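# Set the tipped contactor back upright on its back plate

## Task

Rotate the contactor so it rests on its back plate again, with no hand left touching that plate or its screws, and with everything that was already achieved still in place when the scene ends.

## Robot and tools

Robot: two arms, left_arm and right_arm, each ending in a sixteen-motor, four-digit hand (three fingers and a thumb). right_arm has a right hand; left_arm has its mirror image, a left hand. The base of left_arm sits at (+0.010, +0.361, 0) m and that of right_arm at (+0.028, -0.351, 0) m in the scene frame, both turned only slightly about z. A camera stand is fixed to the floor behind the arms.

Frames. Scene frame: origin at table-top height, halfway between the two nominal bases; +z up, +x out across the table, left_arm on the +y side (image left/right does not follow these names). Hand positions (metres), quaternions (wxyz), velocities, Hand target and wrist-camera poses are given in each arm's own base frame; fixed cameras and the table use the scene frame. Reported hand positions can be a few cm off, more when the arm reaches far.

Hand point axes (right hand): +z runs along straight fingers toward the tips, +x across the palm away from the thumb, +y out of the palm face (palm face at y = -0.062). On the left hand +x points toward the thumb instead. A rigid mast on the palm side of the wrist (x +0.05 to +0.10, z -0.16 to -0.11, up to y = +0.06; x sign flipped on the left hand) can collide with things. Straight fingertips end about 0.12 m beyond the hand point along +z; bending moves tips toward +y. Fingertips have rubber caps; the rest is hard plastic.

Tool execute_actions, argument actions: a list of actions. Each action is a list of 1 to 15 rows; each row is one control step of 1/30 s, and if fewer than 15 rows are given the last row is held for the remaining steps (one action = 0.5 s). Every row is a single list of 48 numbers, each within [-1, 1], covering both arms even if only one moves, in this order: left_arm dx, dy, dz, rx, ry, rz; left hand's 16 motor goals; left_gripper current_limit, speed; then right_arm dx, dy, dz, rx, ry, rz; right hand's 16 motor goals; right_gripper current_limit, speed.

Arm numbers are offsets, not poses. They are measured from that arm's Hand target as it was when the action began, along the arm's own base axes, and every row of an action refers back to that same starting target (rows do not accumulate). Successive actions and calls do accumulate, so sending the same offset twice moves twice. Scale: 1.0 = 0.6 m for dx, dy, dz and 180 degrees for rx, ry, rz, which form one rotation vector turning about the Hand target's position. A translation longer than 1.0 is shortened along its direction. Each step the commanded orientation is clipped to within 40 degrees of the measured one. The hand often stops short of the target (friction, weight; right arm's elbow sags, so aim higher); resend the shortfall as an offset. Very small moves may not start. To stop pushing against something, put the target back behind the hand point.

Hand numbers are absolute goals, not offsets. Order of the 16: index_mcp, index_abd, index_pip, index_dip, middle_mcp, middle_abd, middle_pip, middle_dip, ring_mcp, ring_abd, ring_pip, ring_dip, thumb_cmc, thumb_axl, thumb_mcp, thumb_ipl. Each maps linearly between the hinge's stops: [angle at +1, angle at -1; straight value] in degrees: finger _mcp (-18, +128; +0.75), _abd (-60, +60; +0.00), _pip (-29, +108; +0.58), _dip (-21, +117; +0.70); thumb_cmc (-20, +120; +0.71), thumb_axl (-27, +140; +0.68), thumb_mcp (-69, +109; +0.23), thumb_ipl (-77, +108; +0.17). Moving toward -1 curls fingers toward the palm and swings the thumb in front of the palm. current_limit maps -1..+1 to 0..550 mA (minimum 11 mA) for all motors; speed gives a goal-tracking rate of (speed+1)/2 times 8.5 rad/s. Initial values: current_limit +0.4, speed -0.6; last values persist. A 0 is a real goal; to keep a hand unchanged, resend its hand_goal, hand_current_limit and hand_speed.

Argument cameras: list of names (cam_high, cam_left_wrist, cam_right_wrist, or ["all"]); [] for none. If omitted or null, an empty actions list returns all images, otherwise none. An unknown name invalidates the call. An empty actions list is a pure look and also reports the scene number and task.

zoom_image(camera, region=[x0, y0, x1, y1]) enlarges part of that camera's newest image, pixel coords from top-left, at most 504 by 504. Image sizes: cam_high 896x504, wrist cameras 616x616.

read_manual(section="licences") only returns licence texts. finished_scene(scene) ends the current scene (give its number) irreversibly; the task must hold with the robot not helping.

Results per arm: end_effector_position, end_effector_quat_wxyz, Hand target (last commanded pose after clipping, base for next offsets), joint positions, joint velocities ("within noise" when still), joint torques (include arm weight; noisy; numbers 3 and 4 wrap at ±28 N m), step readings of position during motion. Per hand, one entry per motor in the order above: hand_goal, hand_measured, hand_current_ma (positive pushes toward -1), hand_state (moving, goal, blocked, overload), plus hand_current_limit and hand_speed. A finger grips only while its goal lies past the object's surface.

Avoid: dropping or releasing moving parts, slamming, striking the table or heavy things, hard shoves, knocking anything off the table. Never let the arms press on each other or a hand close on the other hand's fingers. A motor at 495 mA or more for 5 s shuts off for 10 s. Long loads, outstretched poses or pushing at unreachable targets heat motors: MOTOR HOT appears at 85 °C, and at 100 °C an OVER-TEMPERATURE FAULT drops the arm for 30-60 s. During an arm stop, new hand commands are discarded. Loose objects may occasionally be nudged by outside pushes. Smooth, low-effort motion is preferred.

Each tool is called as name([rows], argument=value, ...), one row to a line, values as JSON.

## Session

execute_actions(actions=[])

Scene clock: 0.00 s.
left_arm: end_effector_position=(+0.8039, -0.3305, +0.3119) hand_goal=(+0.754, +0.000, +0.576, +0.696, +0.754, +0.000, +0.576, +0.696, +0.754, +0.000, +0.576, +0.696, +0.714, +0.678, +0.226, +0.168) hand_measured=(+0.754, +0.000, +0.576, +0.696, +0.754, +0.000, +0.576, +0.696, +0.754, +0.000, +0.576, +0.696, +0.714, +0.678, +0.226, +0.168) hand_current_ma=(+0, +0, +0, +0, +0, +0, +0, +0, +0, +0, +0, +0, +0, +0, +0, +0) hand_state=(goal, goal, goal, goal, goal, goal, goal, goal, goal, goal, goal, goal, goal, goal, goal, goal) hand_current_limit=0.40 hand_speed=-0.60 end_effector_quat_wxyz=(+0.598, +0.550, +0.531, -0.240) | right_arm: end_effector_position=(+0.3476, +0.3181, +0.2176) hand_goal=(+0.754, +0.000, +0.576, +0.696, +0.754, +0.000, +0.576, +0.696, +0.754, +0.000, +0.576, +0.696, +0.714, +0.678, +0.226, +0.168) hand_measured=(+0.754, +0.000, +0.576, +0.696, +0.754, +0.000, +0.576, +0.696, +0.754, +0.000, +0.576, +0.696, +0.714, +0.678, +0.226, +0.168) hand_current_ma=(+0, +0, +0, +0, +0, +0, +0, +0, +0, +0, +0, +0, +0, +0, +0, +0) hand_state=(goal, goal, goal, goal, goal, goal, goal, goal, goal, goal, goal, goal, goal, goal, goal, goal) hand_current_limit=0.40 hand_speed=-0.60 end_effector_quat_wxyz=(+0.117, +0.336, +0.924, -0.139)
Joint positions: left_arm=[-0.298 2.019 1.767 -0.014 0.869 -0.943] | right_arm=[0.912 1.468 1.327 -1.63 0.307 0.071]
Joint velocities: within noise
Joint torques (N m): no reading
Heat: left arm: hottest shoulder 38 °C; right arm: hottest waist 40 °C.
Hand target: left_arm +0.8054, -0.3312, +0.3494; +0.617, +0.552, +0.512, -0.229 | right_arm +0.3522, +0.3237, +0.2360; +0.124, +0.340, +0.925, -0.119

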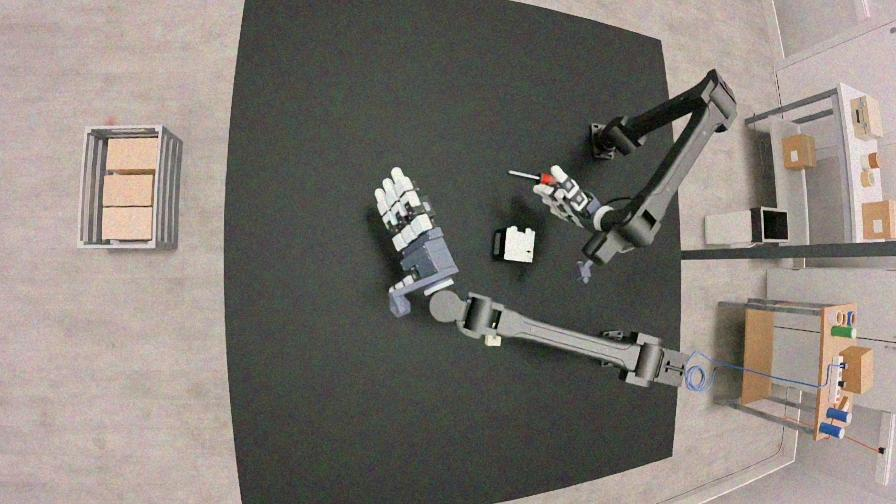

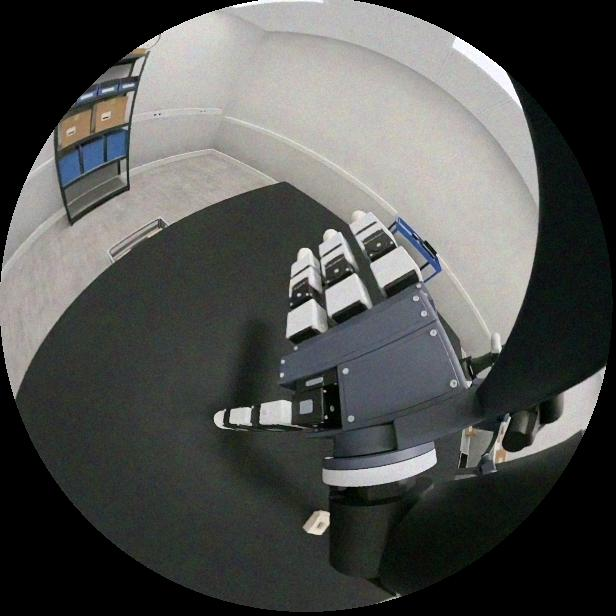

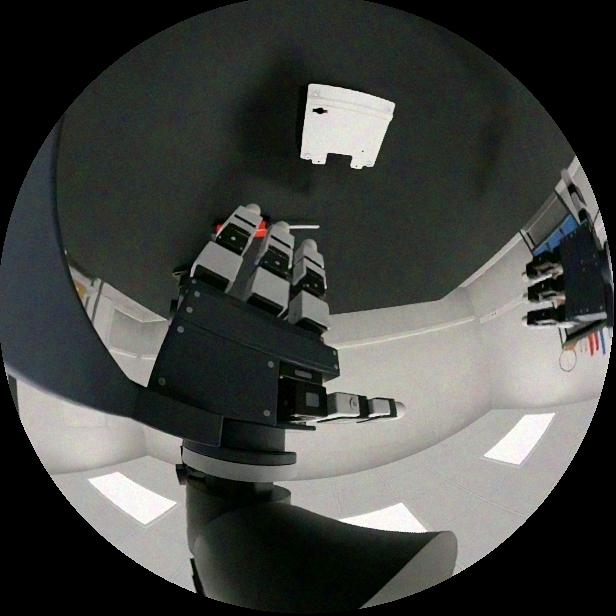

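zoom_image(camera="cam_high", region=[440, 140, 640, 360])

zoom_image(camera="cam_right_wrist", region=[250, 50, 450, 250])

zoom_image(camera="cam_high", region=[480, 210, 550, 280])

Scaled by 2.291 from the camera's 896x504 image, which has a finer 1280x720 frame.

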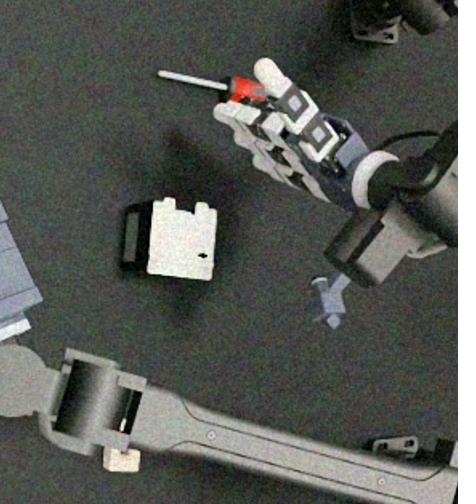

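Scaled by 2.520 from the camera's 616x616 image, which has a finer 880x880 frame.

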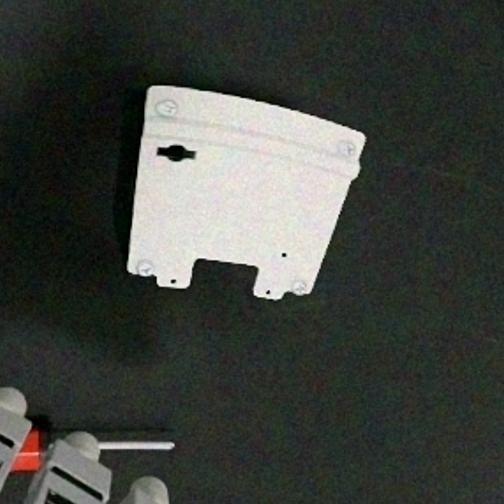

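Scaled by 7.200 from the camera's 896x504 image, which has a finer 1280x720 frame.

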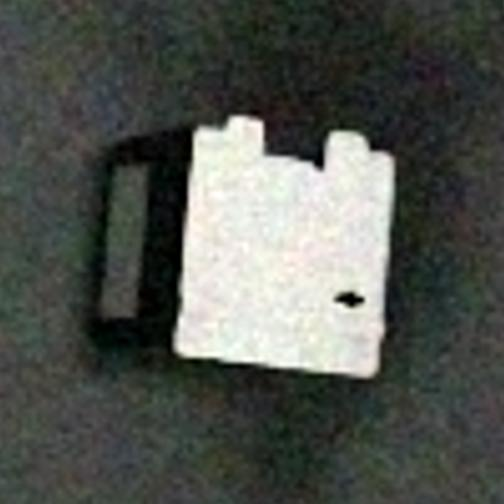

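execute_actions([
  [[-0.05,0.08,0,0,0,0,0.754,0,0.576,0.696,0.754,0,0.576,0.696,0.754,0,0.576,0.696,0.714,0.678,0.226,0.168,0.4,-0.6,-0.08,0,-0.03,0,0,0,0.754,0,0.576,0.696,0.754,0,0.576,0.696,0.754,0,0.576,0.696,0.714,0.678,0.226,0.168,0.4,-0.6]],
  [[-0.08,0.1,0,0,0,0,0.754,0,0.576,0.696,0.754,0,0.576,0.696,0.754,0,0.576,0.696,0.714,0.678,0.226,0.168,0.4,-0.6,-0.08,0,-0.03,0,0,0,0.754,0,0.576,0.696,0.754,0,0.576,0.696,0.754,0,0.576,0.696,0.714,0.678,0.226,0.168,0.4,-0.6]],
  [[-0.08,0.1,0,0,0,0,0.754,0,0.576,0.696,0.754,0,0.576,0.696,0.754,0,0.576,0.696,0.714,0.678,0.226,0.168,0.4,-0.6,-0.08,0,-0.03,0,0,0,0.754,0,0.576,0.696,0.754,0,0.576,0.696,0.754,0,0.576,0.696,0.714,0.678,0.226,0.168,0.4,-0.6]],
  [[-0.08,0.1,0,0,0,0,0.754,0,0.576,0.696,0.754,0,0.576,0.696,0.754,0,0.576,0.696,0.714,0.678,0.226,0.168,0.4,-0.6,0,0,0,0,0,0,0.754,0,0.576,0.696,0.754,0,0.576,0.696,0.754,0,0.576,0.696,0.714,0.678,0.226,0.168,0.4,-0.6]],
], cameras=["all"])

Scene clock: 12.60 s.
left_arm: end_effector_position=(+0.6364, -0.1040, +0.3390) hand_goal=(+0.754, +0.000, +0.576, +0.696, +0.754, +0.000, +0.576, +0.696, +0.754, +0.000, +0.576, +0.696, +0.714, +0.678, +0.226, +0.168) hand_measured=(+0.756, +0.002, +0.576, +0.696, +0.756, +0.002, +0.576, +0.696, +0.756, +0.002, +0.576, +0.696, +0.716, +0.678, +0.226, +0.168) hand_current_ma=(+1, +0, +0, +0, +1, +0, +0, +0, +1, +0, +0, +0, +1, +0, +0, +0) hand_state=(goal, goal, goal, goal, goal, goal, goal, goal, goal, goal, goal, goal, goal, goal, goal, goal) hand_current_limit=0.40 hand_speed=-0.60 end_effector_quat_wxyz=(+0.614, +0.546, +0.519, -0.236) | right_arm: end_effector_position=(+0.2067, +0.3219, +0.1695) hand_goal=(+0.754, +0.000, +0.576, +0.696, +0.754, +0.000, +0.576, +0.696, +0.754, +0.000, +0.576, +0.696, +0.714, +0.678, +0.226, +0.168) hand_measured=(+0.752, +0.000, +0.576, +0.696, +0.752, +0.000, +0.576, +0.696, +0.750, +0.000, +0.576, +0.696, +0.714, +0.678, +0.224, +0.168) hand_current_ma=(-4, +0, +1, +0, -4, +0, +1, +0, -5, +0, +1, +0, -1, -1, -6, +0) hand_state=(goal, goal, goal, goal, goal, goal, goal, goal, goal, goal, goal, goal, goal, goal, goal, goal) hand_current_limit=0.40 hand_speed=-0.60 end_effector_quat_wxyz=(+0.123, +0.331, +0.925, -0.143)
Joint positions: left_arm=[0.049 1.507 1.135 -0.009 1.201 -0.77] | right_arm=[1.248 1.35 1.071 -1.591 0.239 0.401]
Joint torques (N m): left_arm=[-1.03 -11.99 10.54 0.75 0.81 0.28] | right_arm=[0.26 -11.63 7.23 0.53 0.37 0.09]
Heat: left arm: hottest shoulder 39 °C; right arm: hottest waist 40 °C.
Hand target: left_arm +0.6314, -0.1032, +0.3494; +0.617, +0.552, +0.512, -0.229 | right_arm +0.2082, +0.3236, +0.1821; +0.124, +0.340, +0.924, -0.119
Off the commanded pose: left_arm 0.012 m, 1 deg | right_arm 0.013 m, 3 deg.
Step readings (end_effector_position of left_arm | right_arm):
0: (+0.8039, -0.3305, +0.3119) | (+0.3476, +0.3181, +0.2176)
1: (+0.8039, -0.3305, +0.3119) | (+0.3476, +0.3181, +0.2177)
2: (+0.8025, -0.3312, +0.3114) | (+0.3472, +0.3171, +0.2165)
4: (+0.7948, -0.3294, +0.3091) | (+0.3399, +0.3168, +0.2126)
8: (+0.7806, -0.3153, +0.3063) | (+0.3120, +0.3198, +0.2003)
15: (+0.7810, -0.2859, +0.3222) | (+0.3008, +0.3256, +0.2010)
16: (+0.7807, -0.2836, +0.3233) | (+0.3007, +0.3249, +0.2012)
17: (+0.7783, -0.2805, +0.3246) | (+0.3008, +0.3231, +0.2008)
19: (+0.7633, -0.2741, +0.3173) | (+0.2922, +0.3188, +0.1952)
23: (+0.7392, -0.2531, +0.3099) | (+0.2632, +0.3194, +0.1848)
30: (+0.7344, -0.2215, +0.3266) | (+0.2526, +0.3252, +0.1857)
31: (+0.7337, -0.2206, +0.3264) | (+0.2531, +0.3242, +0.1852)
32: (+0.7304, -0.2197, +0.3268) | (+0.2526, +0.3225, +0.1841)
34: (+0.7143, -0.2158, +0.3222) | (+0.2441, +0.3197, +0.1796)
38: (+0.6905, -0.1948, +0.3174) | (+0.2140, +0.3201, +0.1686)
45: (+0.6867, -0.1586, +0.3329) | (+0.2049, +0.3237, +0.1684)
46: (+0.6860, -0.1580, +0.3333) | (+0.2055, +0.3232, +0.1690)
47: (+0.6823, -0.1589, +0.3329) | (+0.2056, +0.3230, +0.1691)
49: (+0.6670, -0.1570, +0.3288) | (+0.2058, +0.3228, +0.1692)
53: (+0.6441, -0.1337, +0.3260) | (+0.2065, +0.3221, +0.1694)
60: (+0.6392, -0.0972, +0.3404) | (+0.2067, +0.3220, +0.1695)

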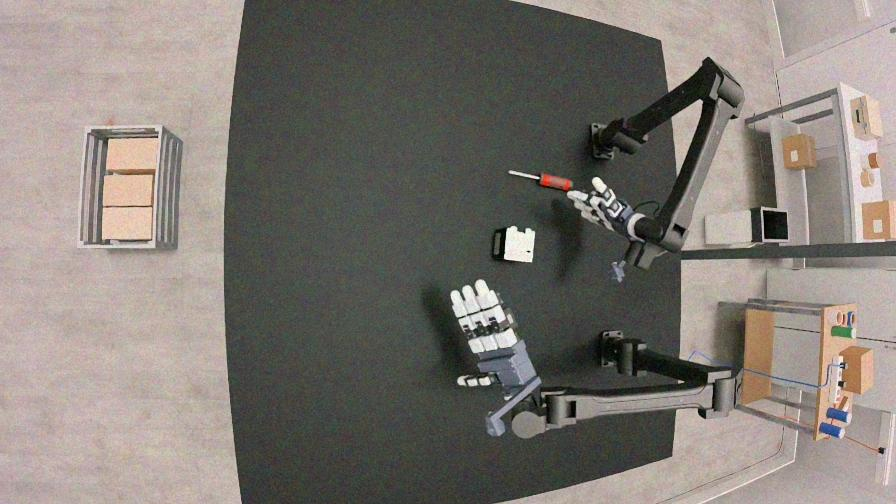

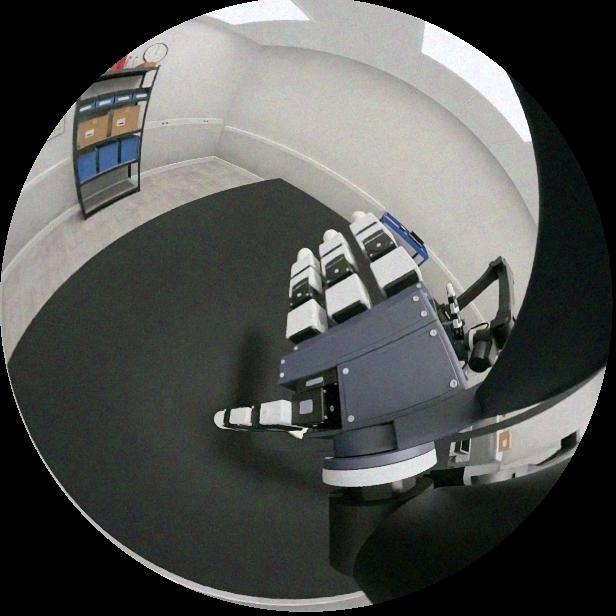

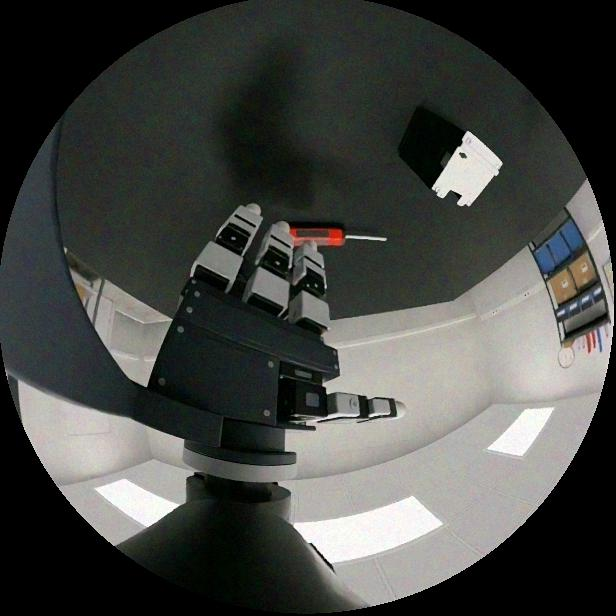

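zoom_image(camera="cam_right_wrist", region=[370, 80, 530, 240])

zoom_image(camera="cam_high", region=[485, 215, 545, 275])

zoom_image(camera="cam_high", region=[560, 100, 700, 380])

Scaled by 3.150 from the camera's 616x616 image, which has a finer 880x880 frame.

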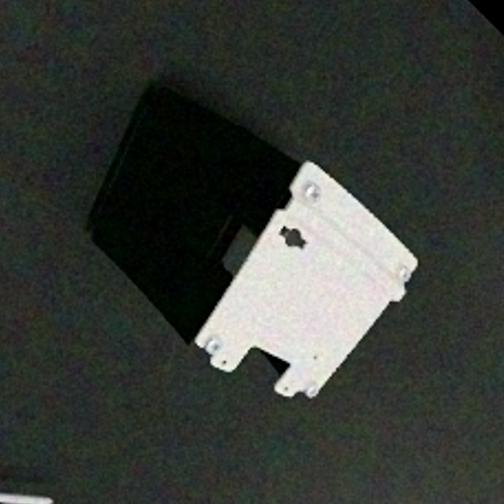

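Scaled by 8.400 from the camera's 896x504 image, which has a finer 1280x720 frame.

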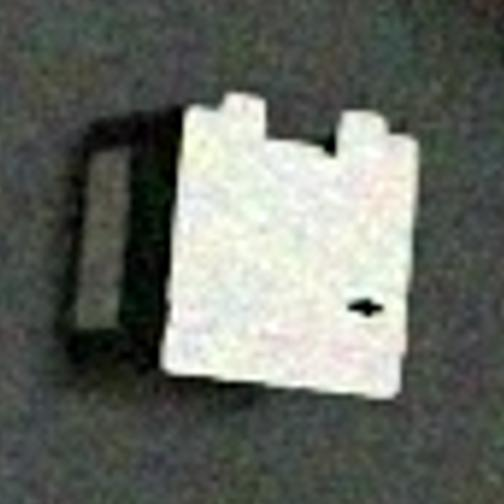

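Scaled by 1.800 from the camera's 896x504 image, which has a finer 1280x720 frame.

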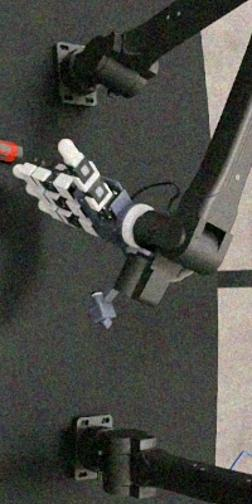

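execute_actions([
  [[-0.05,-0.03,0,0.0052,0.1617,-0.0263,0.754,0,0.576,0.696,0.754,0,0.576,0.696,0.754,0,0.576,0.696,0.5,0.678,0.226,0.168,0.4,-0.7,0.05,-0.1125,0.03,0,0,0,0.754,0,0.576,0.696,0.754,0,0.576,0.696,0.754,0,0.576,0.696,0.714,0.678,0.226,0.168,0.4,-0.6]],
  [[-0.05,-0.03,0,0.0052,0.1617,-0.0263,0.754,0,0.576,0.696,0.754,0,0.576,0.696,0.754,0,0.576,0.696,0.2,0.678,0.226,0.168,0.4,-0.7,0.05,-0.1125,0.03,0,0,0,0.754,0,0.576,0.696,0.754,0,0.576,0.696,0.754,0,0.576,0.696,0.714,0.678,0.226,0.168,0.4,-0.6]],
  [[-0.05,-0.03,0,0.0052,0.1617,-0.0263,0.41,0,-0.08,0.333,0.41,0,-0.08,0.333,0.754,0,0.576,0.696,-0.2,0.678,0.4,-0.1,0.4,-0.7,0.05,-0.1125,0.03,0,0,0,0.754,0,0.576,0.696,0.754,0,0.576,0.696,0.754,0,0.576,0.696,0.714,0.678,0.226,0.168,0.4,-0.6]],
  [[-0.05,-0.03,0,0.0052,0.1617,-0.0263,0.41,0,-0.08,0.333,0.41,0,-0.08,0.333,0.754,0,0.576,0.696,-0.571,0.678,0.899,-0.319,0.4,-0.7,0.05,-0.1125,0.03,0,0,0,0.754,0,0.576,0.696,0.754,0,0.576,0.696,0.754,0,0.576,0.696,0.714,0.678,0.226,0.168,0.4,-0.6]],
], cameras=["all"])

Scene clock: 28.00 s.
left_arm: end_effector_position=(+0.5061, -0.1723, +0.3229) hand_goal=(+0.410, +0.000, -0.080, +0.334, +0.410, +0.000, -0.080, +0.334, +0.754, +0.000, +0.576, +0.696, -0.570, +0.678, +0.900, -0.318) hand_measured=(+0.406, +0.002, -0.078, +0.336, +0.406, +0.002, -0.078, +0.336, +0.746, +0.002, +0.576, +0.696, -0.568, +0.678, +0.892, -0.316) hand_current_ma=(-2, +0, +1, +1, -2, +0, +1, +1, -5, +0, +0, +0, +1, +0, -7, +1) hand_state=(goal, goal, goal, goal, goal, goal, goal, goal, goal, goal, goal, goal, goal, goal, goal, goal) hand_current_limit=0.40 hand_speed=-0.70 end_effector_quat_wxyz=(+0.006, +0.042, +0.773, -0.634) | right_arm: end_effector_position=(+0.3151, +0.0491, +0.2254) hand_goal=(+0.754, +0.000, +0.576, +0.696, +0.754, +0.000, +0.576, +0.696, +0.754, +0.000, +0.576, +0.696, +0.714, +0.678, +0.226, +0.168) hand_measured=(+0.750, -0.002, +0.576, +0.696, +0.750, -0.002, +0.576, +0.696, +0.750, -0.002, +0.576, +0.696, +0.712, +0.678, +0.222, +0.168) hand_current_ma=(-6, -2, +0, +0, -5, -2, +1, +0, -5, -2, +1, +0, -4, -1, -8, +0) hand_state=(goal, goal, goal, goal, goal, goal, goal, goal, goal, goal, goal, goal, goal, goal, goal, goal) hand_current_limit=0.40 hand_speed=-0.60 end_effector_quat_wxyz=(+0.095, +0.338, +0.925, -0.146)
Joint positions: left_arm=[-0.037 1.74 1.801 -1.674 1.372 -1.465] | right_arm=[0.253 0.945 0.936 -1.57 0.349 -0.615]
Joint torques (N m): left_arm=[-0.26 -12.1 15.41 -0.68 1.58 -0.3] | right_arm=[-0.44 -5.13 12.27 1.32 0.21 -0.1]
Heat: left arm: hottest shoulder 40 °C; right arm: hottest waist 40 °C.
Hand target: left_arm +0.5113, -0.1752, +0.3494; -0.161, +0.178, +0.716, -0.656 | right_arm +0.3282, +0.0537, +0.2540; +0.124, +0.340, +0.925, -0.119
Off the commanded pose: left_arm 0.027 m, 26 deg | right_arm 0.032 m, 4 deg.
joint sent to its limit (left arm) — joint 4 (wrist pitch), lower limit. The joint targets are off in position and orientation.
Step readings (end_effector_position of left_arm | right_arm):
0: (+0.6364, -0.1040, +0.3390) | (+0.2067, +0.3219, +0.1695)
1: (+0.6360, -0.1042, +0.3377) | (+0.2065, +0.3214, +0.1695)
2: (+0.6334, -0.1046, +0.3330) | (+0.2071, +0.3190, +0.1689)
4: (+0.6224, -0.1044, +0.3180) | (+0.2124, +0.3031, +0.1685)
8: (+0.5974, -0.1076, +0.3041) | (+0.2335, +0.2659, +0.1804)
15: (+0.5863, -0.1176, +0.3144) | (+0.2402, +0.2561, +0.1956)
16: (+0.5856, -0.1186, +0.3164) | (+0.2397, +0.2560, +0.1948)
17: (+0.5833, -0.1187, +0.3166) | (+0.2401, +0.2554, +0.1946)
19: (+0.5758, -0.1201, +0.3152) | (+0.2470, +0.2416, +0.1940)
23: (+0.5650, -0.1257, +0.3211) | (+0.2664, +0.1981, +0.2019)
30: (+0.5589, -0.1360, +0.3256) | (+0.2697, +0.1871, +0.2129)
31: (+0.5575, -0.1370, +0.3233) | (+0.2696, +0.1874, +0.2126)
32: (+0.5548, -0.1379, +0.3213) | (+0.2702, +0.1865, +0.2127)
34: (+0.5498, -0.1387, +0.3187) | (+0.2793, +0.1712, +0.2148)
38: (+0.5453, -0.1439, +0.3185) | (+0.2972, +0.1279, +0.2248)
45: (+0.5362, -0.1530, +0.3210) | (+0.2973, +0.1157, +0.2283)
46: (+0.5352, -0.1540, +0.3222) | (+0.2972, +0.1164, +0.2286)
47: (+0.5331, -0.1560, +0.3229) | (+0.2973, +0.1151, +0.2280)
49: (+0.5270, -0.1607, +0.3267) | (+0.3037, +0.0973, +0.2274)
53: (+0.5172, -0.1682, +0.3307) | (+0.3145, +0.0511, +0.2283)
60: (+0.5083, -0.1758, +0.3258) | (+0.3165, +0.0457, +0.2269)

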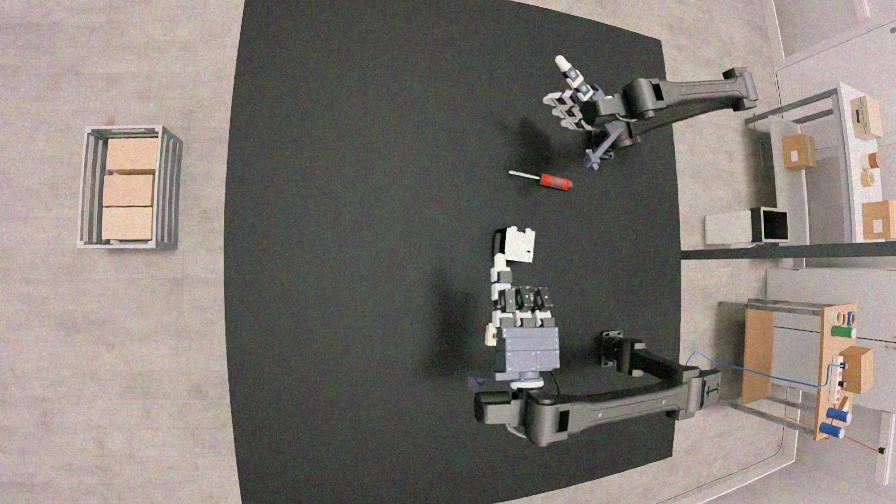

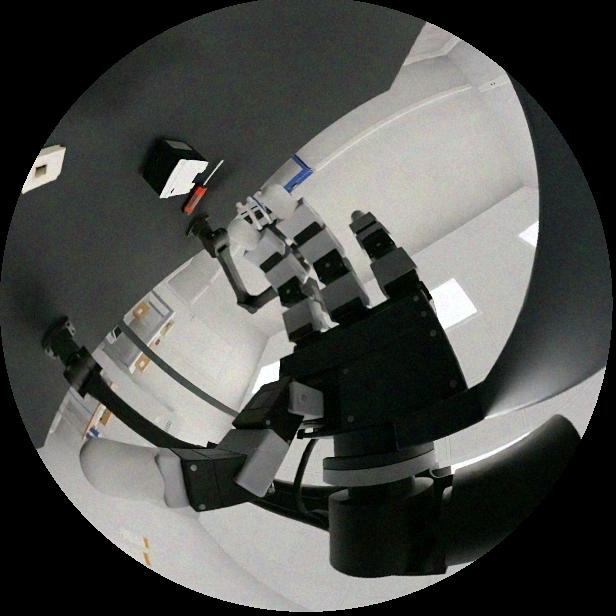

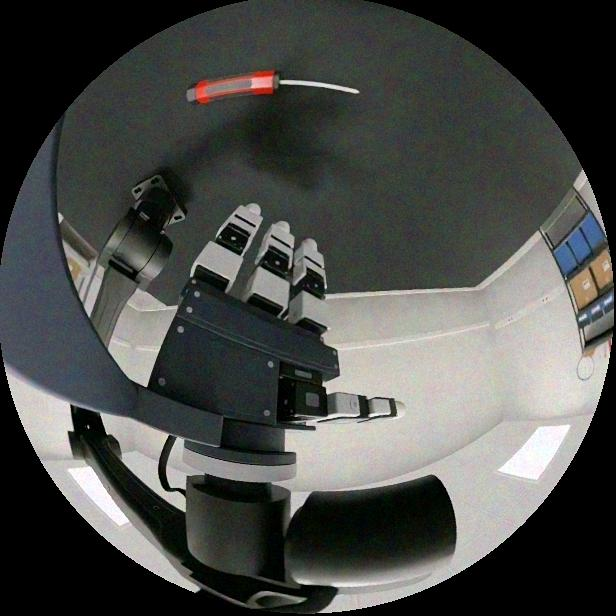

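execute_actions([
  [[-0.0458,-0.07,-0.0433,0,0,0,0.41,0,-0.08,0.333,0.41,0,-0.08,0.333,0.754,0,0.576,0.696,-0.571,0.678,0.899,-0.319,0.4,-0.7,0,0,0,0,0,0,0.754,0,0.576,0.696,0.754,0,0.576,0.696,0.754,0,0.576,0.696,0.714,0.678,0.226,0.168,0.4,-0.6]],
  [[-0.0458,-0.07,-0.0433,0,0,0,0.41,0,-0.08,0.333,0.41,0,-0.08,0.333,0.754,0,0.576,0.696,-0.571,0.678,0.899,-0.319,0.4,-0.7,0,0,0,0,0,0,0.754,0,0.576,0.696,0.754,0,0.576,0.696,0.754,0,0.576,0.696,0.714,0.678,0.226,0.168,0.4,-0.6]],
  [[-0.0458,-0.07,-0.0433,0,0,0,0.41,0,-0.08,0.333,0.41,0,-0.08,0.333,0.754,0,0.576,0.696,-0.571,0.678,0.899,-0.319,0.4,-0.7,0,0,0,0,0,0,0.754,0,0.576,0.696,0.754,0,0.576,0.696,0.754,0,0.576,0.696,0.714,0.678,0.226,0.168,0.4,-0.6]],
  [[-0.0458,-0.07,-0.0433,0,0,0,0.41,0,-0.08,0.333,0.41,0,-0.08,0.333,0.754,0,0.576,0.696,-0.571,0.678,0.899,-0.319,0.4,-0.7,0,0,0,0,0,0,0.754,0,0.576,0.696,0.754,0,0.576,0.696,0.754,0,0.576,0.696,0.714,0.678,0.226,0.168,0.4,-0.6]],
  [[-0.0458,-0.07,-0.0433,0,0,0,0.41,0,-0.08,0.333,0.41,0,-0.08,0.333,0.754,0,0.576,0.696,-0.571,0.678,0.899,-0.319,0.4,-0.7,0,0,0,0,0,0,0.754,0,0.576,0.696,0.754,0,0.576,0.696,0.754,0,0.576,0.696,0.714,0.678,0.226,0.168,0.4,-0.6]],
], cameras=["all"])

Scene clock: 32.43 s.
left_arm: end_effector_position=(+0.3731, -0.3861, +0.2141) hand_goal=(+0.410, +0.000, -0.080, +0.334, +0.410, +0.000, -0.080, +0.334, +0.754, +0.000, +0.576, +0.696, -0.570, +0.678, +0.900, -0.318) hand_measured=(+0.404, +0.002, -0.078, +0.336, +0.404, +0.002, -0.078, +0.336, +0.746, +0.002, +0.576, +0.696, -0.568, +0.678, +0.894, -0.316) hand_current_ma=(-3, +0, +0, +1, -3, +0, +0, +1, -6, +0, +0, +0, +1, +0, -5, +1) hand_state=(goal, goal, goal, goal, goal, goal, goal, goal, goal, goal, goal, goal, goal, goal, goal, goal) hand_current_limit=0.40 hand_speed=-0.70 end_effector_quat_wxyz=(-0.170, +0.185, +0.714, -0.653) | right_arm: end_effector_position=(+0.3146, +0.0504, +0.2251) hand_goal=(+0.754, +0.000, +0.576, +0.696, +0.754, +0.000, +0.576, +0.696, +0.754, +0.000, +0.576, +0.696, +0.714, +0.678, +0.226, +0.168) hand_measured=(+0.750, -0.002, +0.576, +0.696, +0.750, -0.002, +0.576, +0.696, +0.750, -0.002, +0.576, +0.696, +0.712, +0.678, +0.222, +0.168) hand_current_ma=(-6, -2, +0, +0, -5, -2, +1, +0, -5, -2, +1, +0, -4, -1, -8, +0) hand_state=(goal, goal, goal, goal, goal, goal, goal, goal, goal, goal, goal, goal, goal, goal, goal, goal) hand_current_limit=0.40 hand_speed=-0.60 end_effector_quat_wxyz=(+0.093, +0.336, +0.926, -0.144)
Joint positions: left_arm=[-0.49 1.82 1.571 -1.52 1.48 -1.373] | right_arm=[0.253 0.945 0.936 -1.57 0.344 -0.62]
Joint torques (N m): left_arm=[-0.97 -14.04 8.87 0.14 1.59 -0.23] | right_arm=[-0.5 -5.25 12.3 1.36 0.19 -0.14]
Heat: left arm: hottest elbow 41 °C; right arm: hottest waist 40 °C.
Hand target: left_arm +0.3739, -0.3852, +0.2195; -0.161, +0.178, +0.716, -0.656 | right_arm +0.3282, +0.0537, +0.2540; +0.124, +0.340, +0.924, -0.119
Off the commanded pose: left_arm 0.006 m, 1 deg | right_arm 0.032 m, 5 deg.
Step readings (end_effector_position of left_arm | right_arm):
0: (+0.5061, -0.1723, +0.3229) | (+0.3151, +0.0491, +0.2254)
1: (+0.5061, -0.1724, +0.3230) | (+0.3151, +0.0491, +0.2254)
2: (+0.5059, -0.1736, +0.3235) | (+0.3150, +0.0494, +0.2254)
4: (+0.5048, -0.1774, +0.3245) | (+0.3149, +0.0498, +0.2253)
8: (+0.4955, -0.1983, +0.3220) | (+0.3147, +0.0502, +0.2252)
15: (+0.4836, -0.2216, +0.3185) | (+0.3146, +0.0504, +0.2251)
16: (+0.4837, -0.2217, +0.3186) | (+0.3146, +0.0504, +0.2251)
17: (+0.4835, -0.2213, +0.3175) | (+0.3146, +0.0504, +0.2251)
19: (+0.4803, -0.2230, +0.3116) | (+0.3146, +0.0504, +0.2251)
23: (+0.4670, -0.2382, +0.2959) | (+0.3146, +0.0504, +0.2251)
30: (+0.4537, -0.2637, +0.2920) | (+0.3146, +0.0504, +0.2251)
31: (+0.4538, -0.2637, +0.2919) | (+0.3146, +0.0504, +0.2251)
32: (+0.4541, -0.2633, +0.2912) | (+0.3146, +0.0504, +0.2251)
34: (+0.4518, -0.2653, +0.2879) | (+0.3146, +0.0504, +0.2251)
38: (+0.4385, -0.2812, +0.2750) | (+0.3146, +0.0504, +0.2251)
45: (+0.4255, -0.3045, +0.2666) | (+0.3146, +0.0504, +0.2251)
46: (+0.4257, -0.3046, +0.2667) | (+0.3146, +0.0504, +0.2251)
47: (+0.4258, -0.3054, +0.2670) | (+0.3146, +0.0504, +0.2251)
49: (+0.4239, -0.3077, +0.2654) | (+0.3146, +0.0504, +0.2251)
53: (+0.4123, -0.3231, +0.2533) | (+0.3146, +0.0504, +0.2251)
60: (+0.3974, -0.3463, +0.2392) | (+0.3146, +0.0504, +0.2251)
61: (+0.3975, -0.3464, +0.2393) | (+0.3146, +0.0504, +0.2251)
62: (+0.3972, -0.3472, +0.2394) | (+0.3146, +0.0504, +0.2251)
64: (+0.3967, -0.3495, +0.2368) | (+0.3146, +0.0504, +0.2251)
68: (+0.3855, -0.3648, +0.2239) | (+0.3146, +0.0504, +0.2251)
75: (+0.3701, -0.3871, +0.2143) | (+0.3146, +0.0504, +0.2251)

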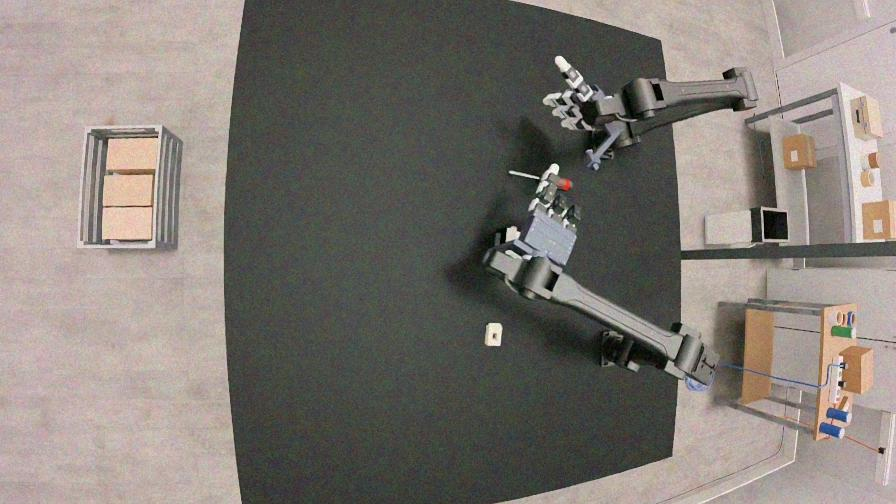

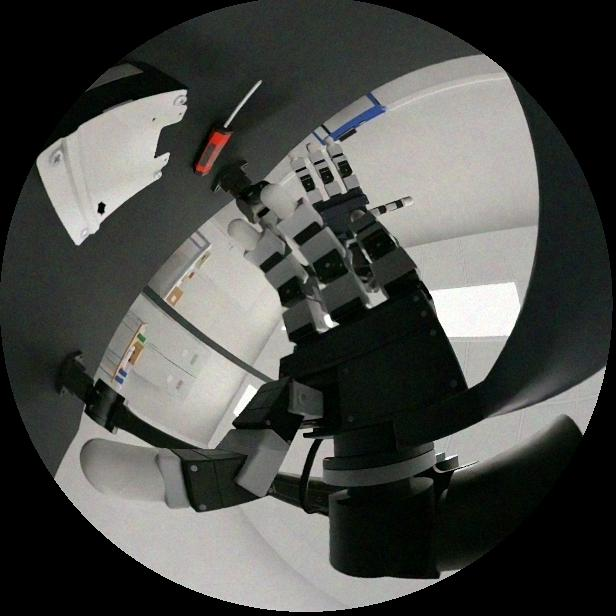

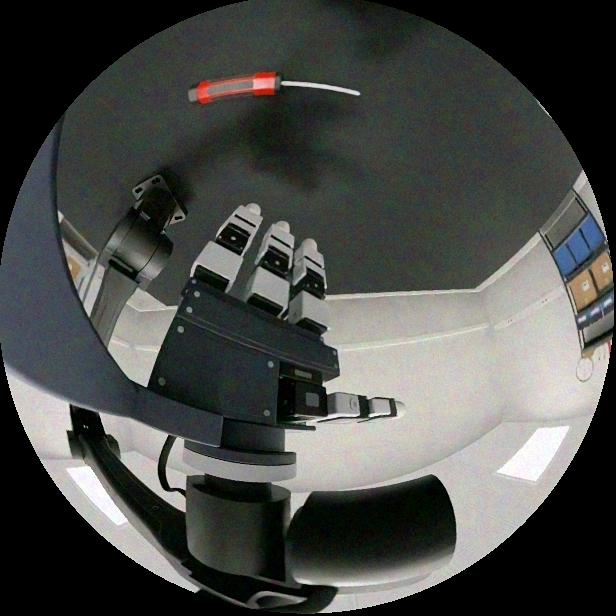

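zoom_image(camera="cam_left_wrist", region=[20, 40, 300, 260])

Scaled by 1.800 from the camera's 616x616 image, which has a finer 880x880 frame.

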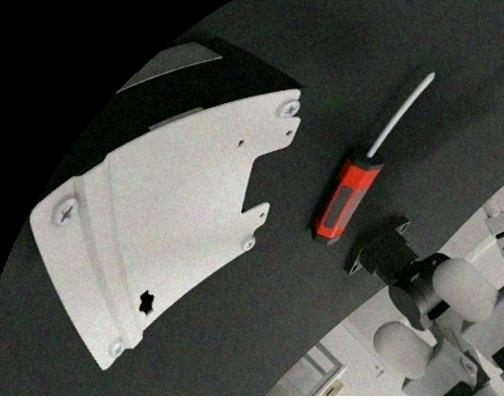

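execute_actions([
  [[-0.0075,-0.01,-0.0538,0,0,0,0.41,0,-0.08,0.333,0.41,0,-0.08,0.333,0.754,0,0.576,0.696,-0.571,0.678,0.899,-0.319,0.4,-0.7,0,0,0,0,0,0,0.754,0,0.576,0.696,0.754,0,0.576,0.696,0.754,0,0.576,0.696,0.714,0.678,0.226,0.168,0.4,-0.6]],
  [[-0.0075,-0.01,-0.0538,0,0,0,0.41,0,-0.08,0.333,0.41,0,-0.08,0.333,0.754,0,0.576,0.696,-0.571,0.678,0.899,-0.319,0.4,-0.7,0,0,0,0,0,0,0.754,0,0.576,0.696,0.754,0,0.576,0.696,0.754,0,0.576,0.696,0.714,0.678,0.226,0.168,0.4,-0.6]],
], cameras=["cam_left_wrist","cam_high"])

zoom_image(camera="cam_left_wrist", region=[0, 20, 320, 340])

zoom_image(camera="cam_high", region=[470, 150, 610, 290])

Scene clock: 37.10 s.
left_arm: end_effector_position=(+0.3675, -0.3938, +0.1472) hand_goal=(+0.410, +0.000, -0.080, +0.334, +0.410, +0.000, -0.080, +0.334, +0.754, +0.000, +0.576, +0.696, -0.570, +0.678, +0.900, -0.318) hand_measured=(+0.404, +0.002, -0.078, +0.336, +0.404, +0.002, -0.078, +0.336, +0.746, +0.002, +0.576, +0.696, -0.568, +0.678, +0.894, -0.316) hand_current_ma=(-3, +0, +0, +1, -3, +0, +0, +1, -6, +0, +0, +0, +1, +0, -5, +1) hand_state=(goal, goal, goal, goal, goal, goal, goal, goal, goal, goal, goal, goal, goal, goal, goal, goal) hand_current_limit=0.40 hand_speed=-0.70 end_effector_quat_wxyz=(-0.173, +0.182, +0.714, -0.654) | right_arm: end_effector_position=(+0.3146, +0.0504, +0.2251) hand_goal=(+0.754, +0.000, +0.576, +0.696, +0.754, +0.000, +0.576, +0.696, +0.754, +0.000, +0.576, +0.696, +0.714, +0.678, +0.226, +0.168) hand_measured=(+0.750, -0.002, +0.576, +0.696, +0.750, -0.002, +0.576, +0.696, +0.750, -0.002, +0.576, +0.696, +0.712, +0.678, +0.222, +0.168) hand_current_ma=(-6, -2, +0, +0, -5, -2, +1, +0, -5, -2, +1, +0, -4, -1, -8, +0) hand_state=(goal, goal, goal, goal, goal, goal, goal, goal, goal, goal, goal, goal, goal, goal, goal, goal) hand_current_limit=0.40 hand_speed=-0.60 end_effector_quat_wxyz=(+0.093, +0.336, +0.926, -0.144)
Joint positions: left_arm=[-0.506 1.843 1.421 -1.166 1.485 -1.562] | right_arm=[0.253 0.945 0.936 -1.57 0.344 -0.62]
Joint torques (N m): left_arm=[-2.32 -15.21 8.69 0.27 1.49 -0.23] | right_arm=[-0.5 -5.3 12.3 1.33 0.2 -0.12]
Heat: left arm: hottest shoulder 41 °C; right arm: hottest waist 40 °C.
Hand target: left_arm +0.3649, -0.3972, +0.1549; -0.161, +0.178, +0.716, -0.656 | right_arm +0.3282, +0.0537, +0.2540; +0.124, +0.340, +0.924, -0.119
Off the commanded pose: left_arm 0.009 m, 1 deg | right_arm 0.032 m, 5 deg.
Step readings (end_effector_position of left_arm | right_arm):
0: (+0.3731, -0.3861, +0.2141) | (+0.3146, +0.0504, +0.2251)
1: (+0.3733, -0.3863, +0.2141) | (+0.3146, +0.0504, +0.2251)
2: (+0.3734, -0.3865, +0.2125) | (+0.3146, +0.0504, +0.2251)
4: (+0.3733, -0.3868, +0.2070) | (+0.3146, +0.0504, +0.2251)
8: (+0.3713, -0.3857, +0.1908) | (+0.3146, +0.0504, +0.2251)
15: (+0.3736, -0.3870, +0.1811) | (+0.3146, +0.0504, +0.2251)
16: (+0.3741, -0.3873, +0.1805) | (+0.3146, +0.0504, +0.2251)
17: (+0.3744, -0.3874, +0.1786) | (+0.3146, +0.0504, +0.2251)
19: (+0.3749, -0.3878, +0.1740) | (+0.3146, +0.0504, +0.2251)
23: (+0.3723, -0.3873, +0.1599) | (+0.3146, +0.0504, +0.2251)
30: (+0.3712, -0.3904, +0.1496) | (+0.3146, +0.0504, +0.2251)
Images, in order (width x height): cam_high 896x504, cam_left_wrist 616x616.

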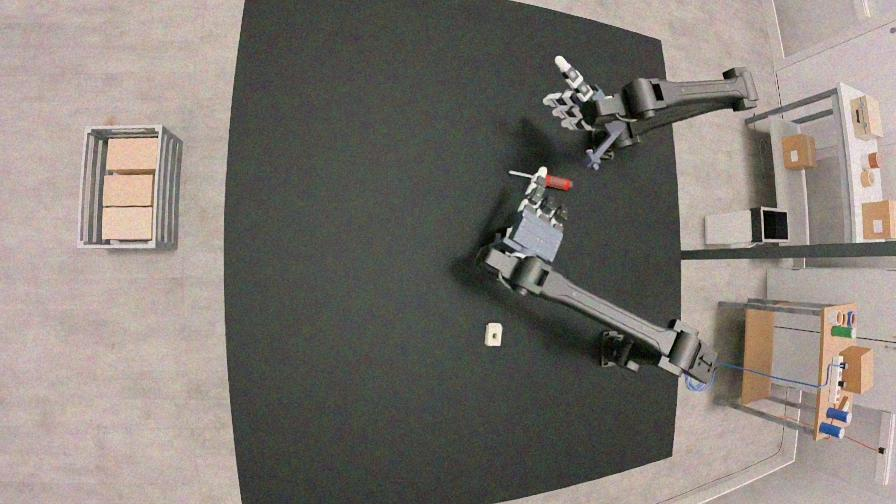

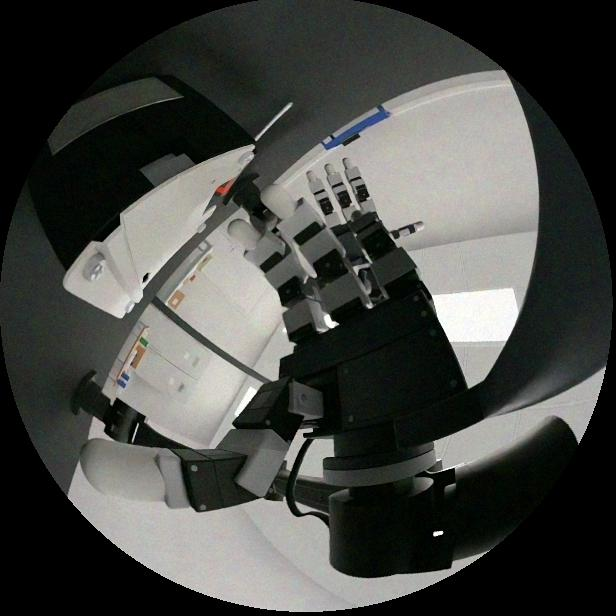

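Scaled by 1.575 from the camera's 616x616 image, which has a finer 880x880 frame.

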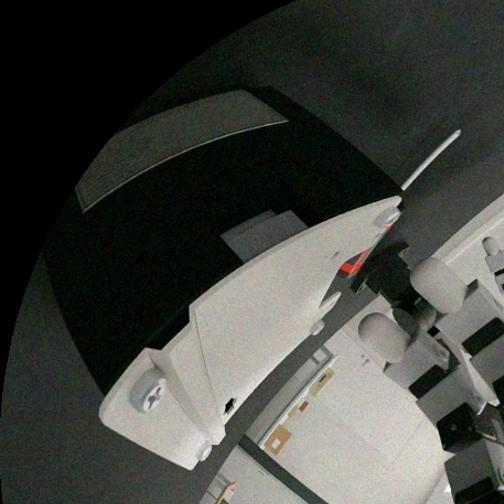

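Scaled by 3.600 from the camera's 896x504 image, which has a finer 1280x720 frame.

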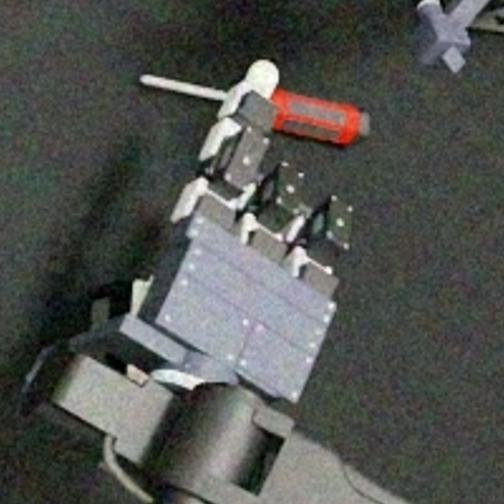

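execute_actions([
  [[-0.0046,-0.0083,-0.03,0,0,0,0.41,0,-0.08,0.333,0.41,0,-0.08,0.333,0.754,0,0.576,0.696,-0.571,0.678,0.899,-0.319,0.4,-0.7,0,0,0,0,0,0,0.754,0,0.576,0.696,0.754,0,0.576,0.696,0.754,0,0.576,0.696,0.714,0.678,0.226,0.168,0.4,-0.6]],
  [[-0.0046,-0.0083,-0.034,0,0,0,0.41,0,-0.08,0.333,0.41,0,-0.08,0.333,0.754,0,0.576,0.696,-0.571,0.678,0.899,-0.319,0.4,-0.7,0,0,0,0,0,0,0.754,0,0.576,0.696,0.754,0,0.576,0.696,0.754,0,0.576,0.696,0.714,0.678,0.226,0.168,0.4,-0.6]],
  [[0,0,-0.034,0,0,0,0.41,0,-0.08,0.333,0.41,0,-0.08,0.333,0.754,0,0.576,0.696,-0.571,0.678,0.899,-0.319,0.4,-0.7,0,0,0,0,0,0,0.754,0,0.576,0.696,0.754,0,0.576,0.696,0.754,0,0.576,0.696,0.714,0.678,0.226,0.168,0.4,-0.6]],
], cameras=["cam_left_wrist","cam_high"])

zoom_image(camera="cam_left_wrist", region=[0, 20, 320, 340])

zoom_image(camera="cam_high", region=[470, 150, 610, 290])

Scene clock: 41.07 s.
left_arm: end_effector_position=(+0.3599, -0.4048, +0.0929) hand_goal=(+0.410, +0.000, -0.080, +0.334, +0.410, +0.000, -0.080, +0.334, +0.754, +0.000, +0.576, +0.696, -0.570, +0.678, +0.900, -0.318) hand_measured=(+0.404, +0.002, -0.078, +0.336, +0.404, +0.002, -0.078, +0.336, +0.746, +0.002, +0.576, +0.696, -0.568, +0.678, +0.894, -0.316) hand_current_ma=(-3, +0, +0, +1, -3, +0, +0, +1, -6, +0, +0, +0, +1, +0, -5, +1) hand_state=(goal, goal, goal, goal, goal, goal, goal, goal, goal, goal, goal, goal, goal, goal, goal, goal) hand_current_limit=0.40 hand_speed=-0.70 end_effector_quat_wxyz=(-0.170, +0.182, +0.714, -0.655) | right_arm: end_effector_position=(+0.3146, +0.0504, +0.2251) hand_goal=(+0.754, +0.000, +0.576, +0.696, +0.754, +0.000, +0.576, +0.696, +0.754, +0.000, +0.576, +0.696, +0.714, +0.678, +0.226, +0.168) hand_measured=(+0.750, -0.002, +0.576, +0.696, +0.750, -0.002, +0.576, +0.696, +0.750, -0.002, +0.576, +0.696, +0.712, +0.678, +0.222, +0.168) hand_current_ma=(-6, -2, +0, +0, -5, -2, +1, +0, -5, -2, +1, +0, -4, -1, -8, +0) hand_state=(goal, goal, goal, goal, goal, goal, goal, goal, goal, goal, goal, goal, goal, goal, goal, goal) hand_current_limit=0.40 hand_speed=-0.60 end_effector_quat_wxyz=(+0.093, +0.336, +0.926, -0.144)
Joint positions: left_arm=[-0.531 1.855 1.266 -0.665 1.481 -1.892] | right_arm=[0.253 0.945 0.936 -1.57 0.344 -0.62]
Joint torques (N m): left_arm=[-0.97 -14.1 8.31 0.95 0.95 -0.25] | right_arm=[-0.5 -5.19 12.31 1.29 0.19 -0.13]
Heat: left arm: hottest shoulder 41 °C; right arm: hottest waist 40 °C.
Hand target: left_arm +0.3595, -0.4072, +0.0961; -0.161, +0.178, +0.716, -0.656 | right_arm +0.3282, +0.0537, +0.2540; +0.124, +0.340, +0.924, -0.119
Off the commanded pose: left_arm 0.004 m, 1 deg | right_arm 0.032 m, 5 deg.
Step readings (end_effector_position of left_arm | right_arm):
0: (+0.3675, -0.3938, +0.1472) | (+0.3146, +0.0504, +0.2251)
1: (+0.3676, -0.3939, +0.1472) | (+0.3146, +0.0504, +0.2251)
2: (+0.3679, -0.3940, +0.1461) | (+0.3146, +0.0504, +0.2251)
4: (+0.3692, -0.3947, +0.1431) | (+0.3146, +0.0504, +0.2251)
8: (+0.3685, -0.3944, +0.1357) | (+0.3146, +0.0504, +0.2251)
15: (+0.3696, -0.3952, +0.1302) | (+0.3146, +0.0504, +0.2251)
16: (+0.3700, -0.3954, +0.1298) | (+0.3146, +0.0504, +0.2251)
17: (+0.3704, -0.3957, +0.1287) | (+0.3146, +0.0504, +0.2251)
19: (+0.3702, -0.3965, +0.1257) | (+0.3146, +0.0504, +0.2251)
23: (+0.3673, -0.3986, +0.1190) | (+0.3146, +0.0504, +0.2251)
30: (+0.3631, -0.4037, +0.1142) | (+0.3146, +0.0504, +0.2251)
31: (+0.3624, -0.4042, +0.1134) | (+0.3146, +0.0504, +0.2251)
32: (+0.3620, -0.4049, +0.1124) | (+0.3146, +0.0504, +0.2251)
34: (+0.3615, -0.4056, +0.1096) | (+0.3146, +0.0504, +0.2251)
38: (+0.3603, -0.4049, +0.1017) | (+0.3146, +0.0504, +0.2251)
45: (+0.3601, -0.4047, +0.0939) | (+0.3146, +0.0504, +0.2251)
Images, in order (width x height): cam_high 896x504, cam_left_wrist 616x616.

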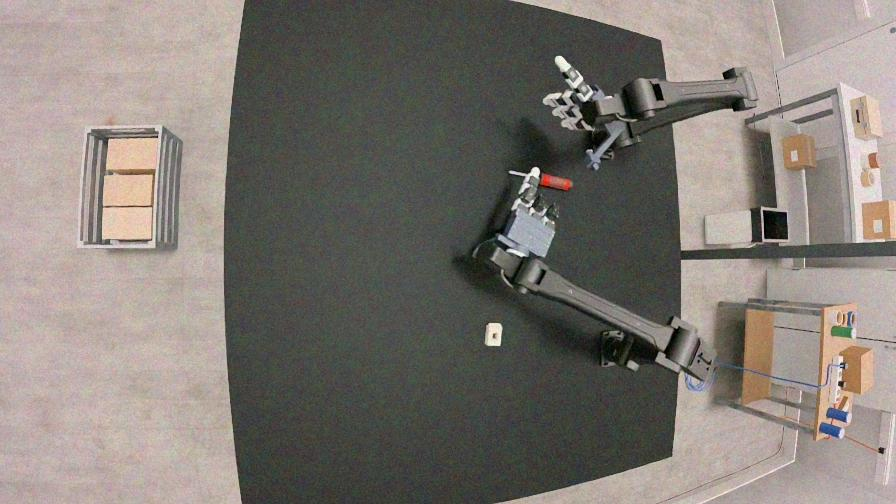

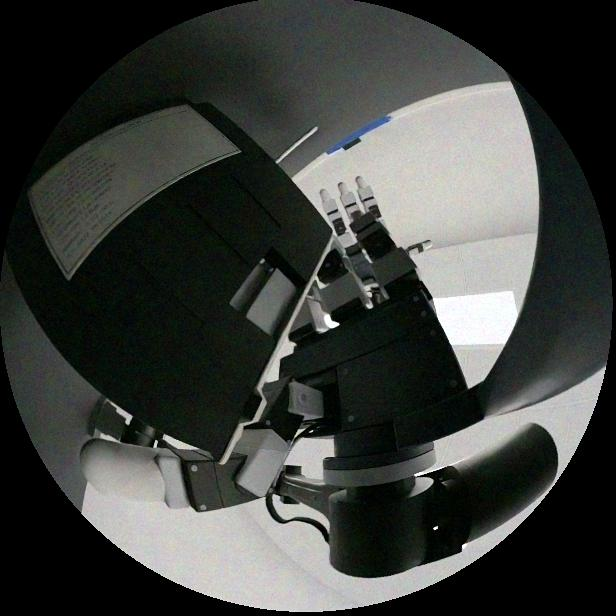

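Scaled by 1.575 from the camera's 616x616 image, which has a finer 880x880 frame.

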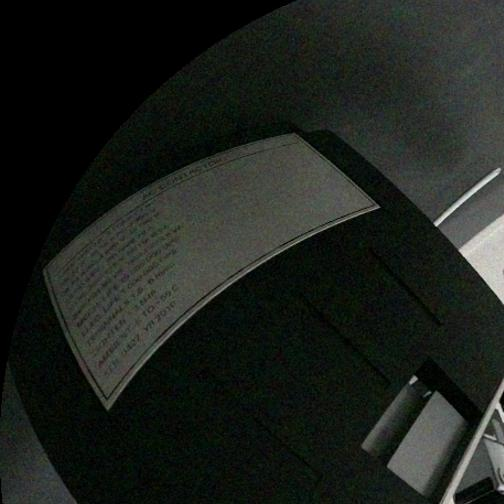

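Scaled by 3.600 from the camera's 896x504 image, which has a finer 1280x720 frame.

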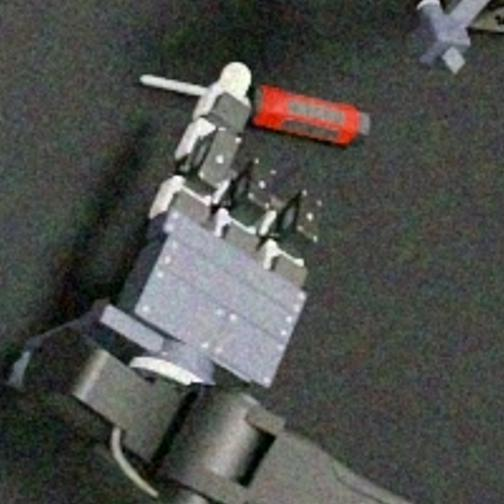

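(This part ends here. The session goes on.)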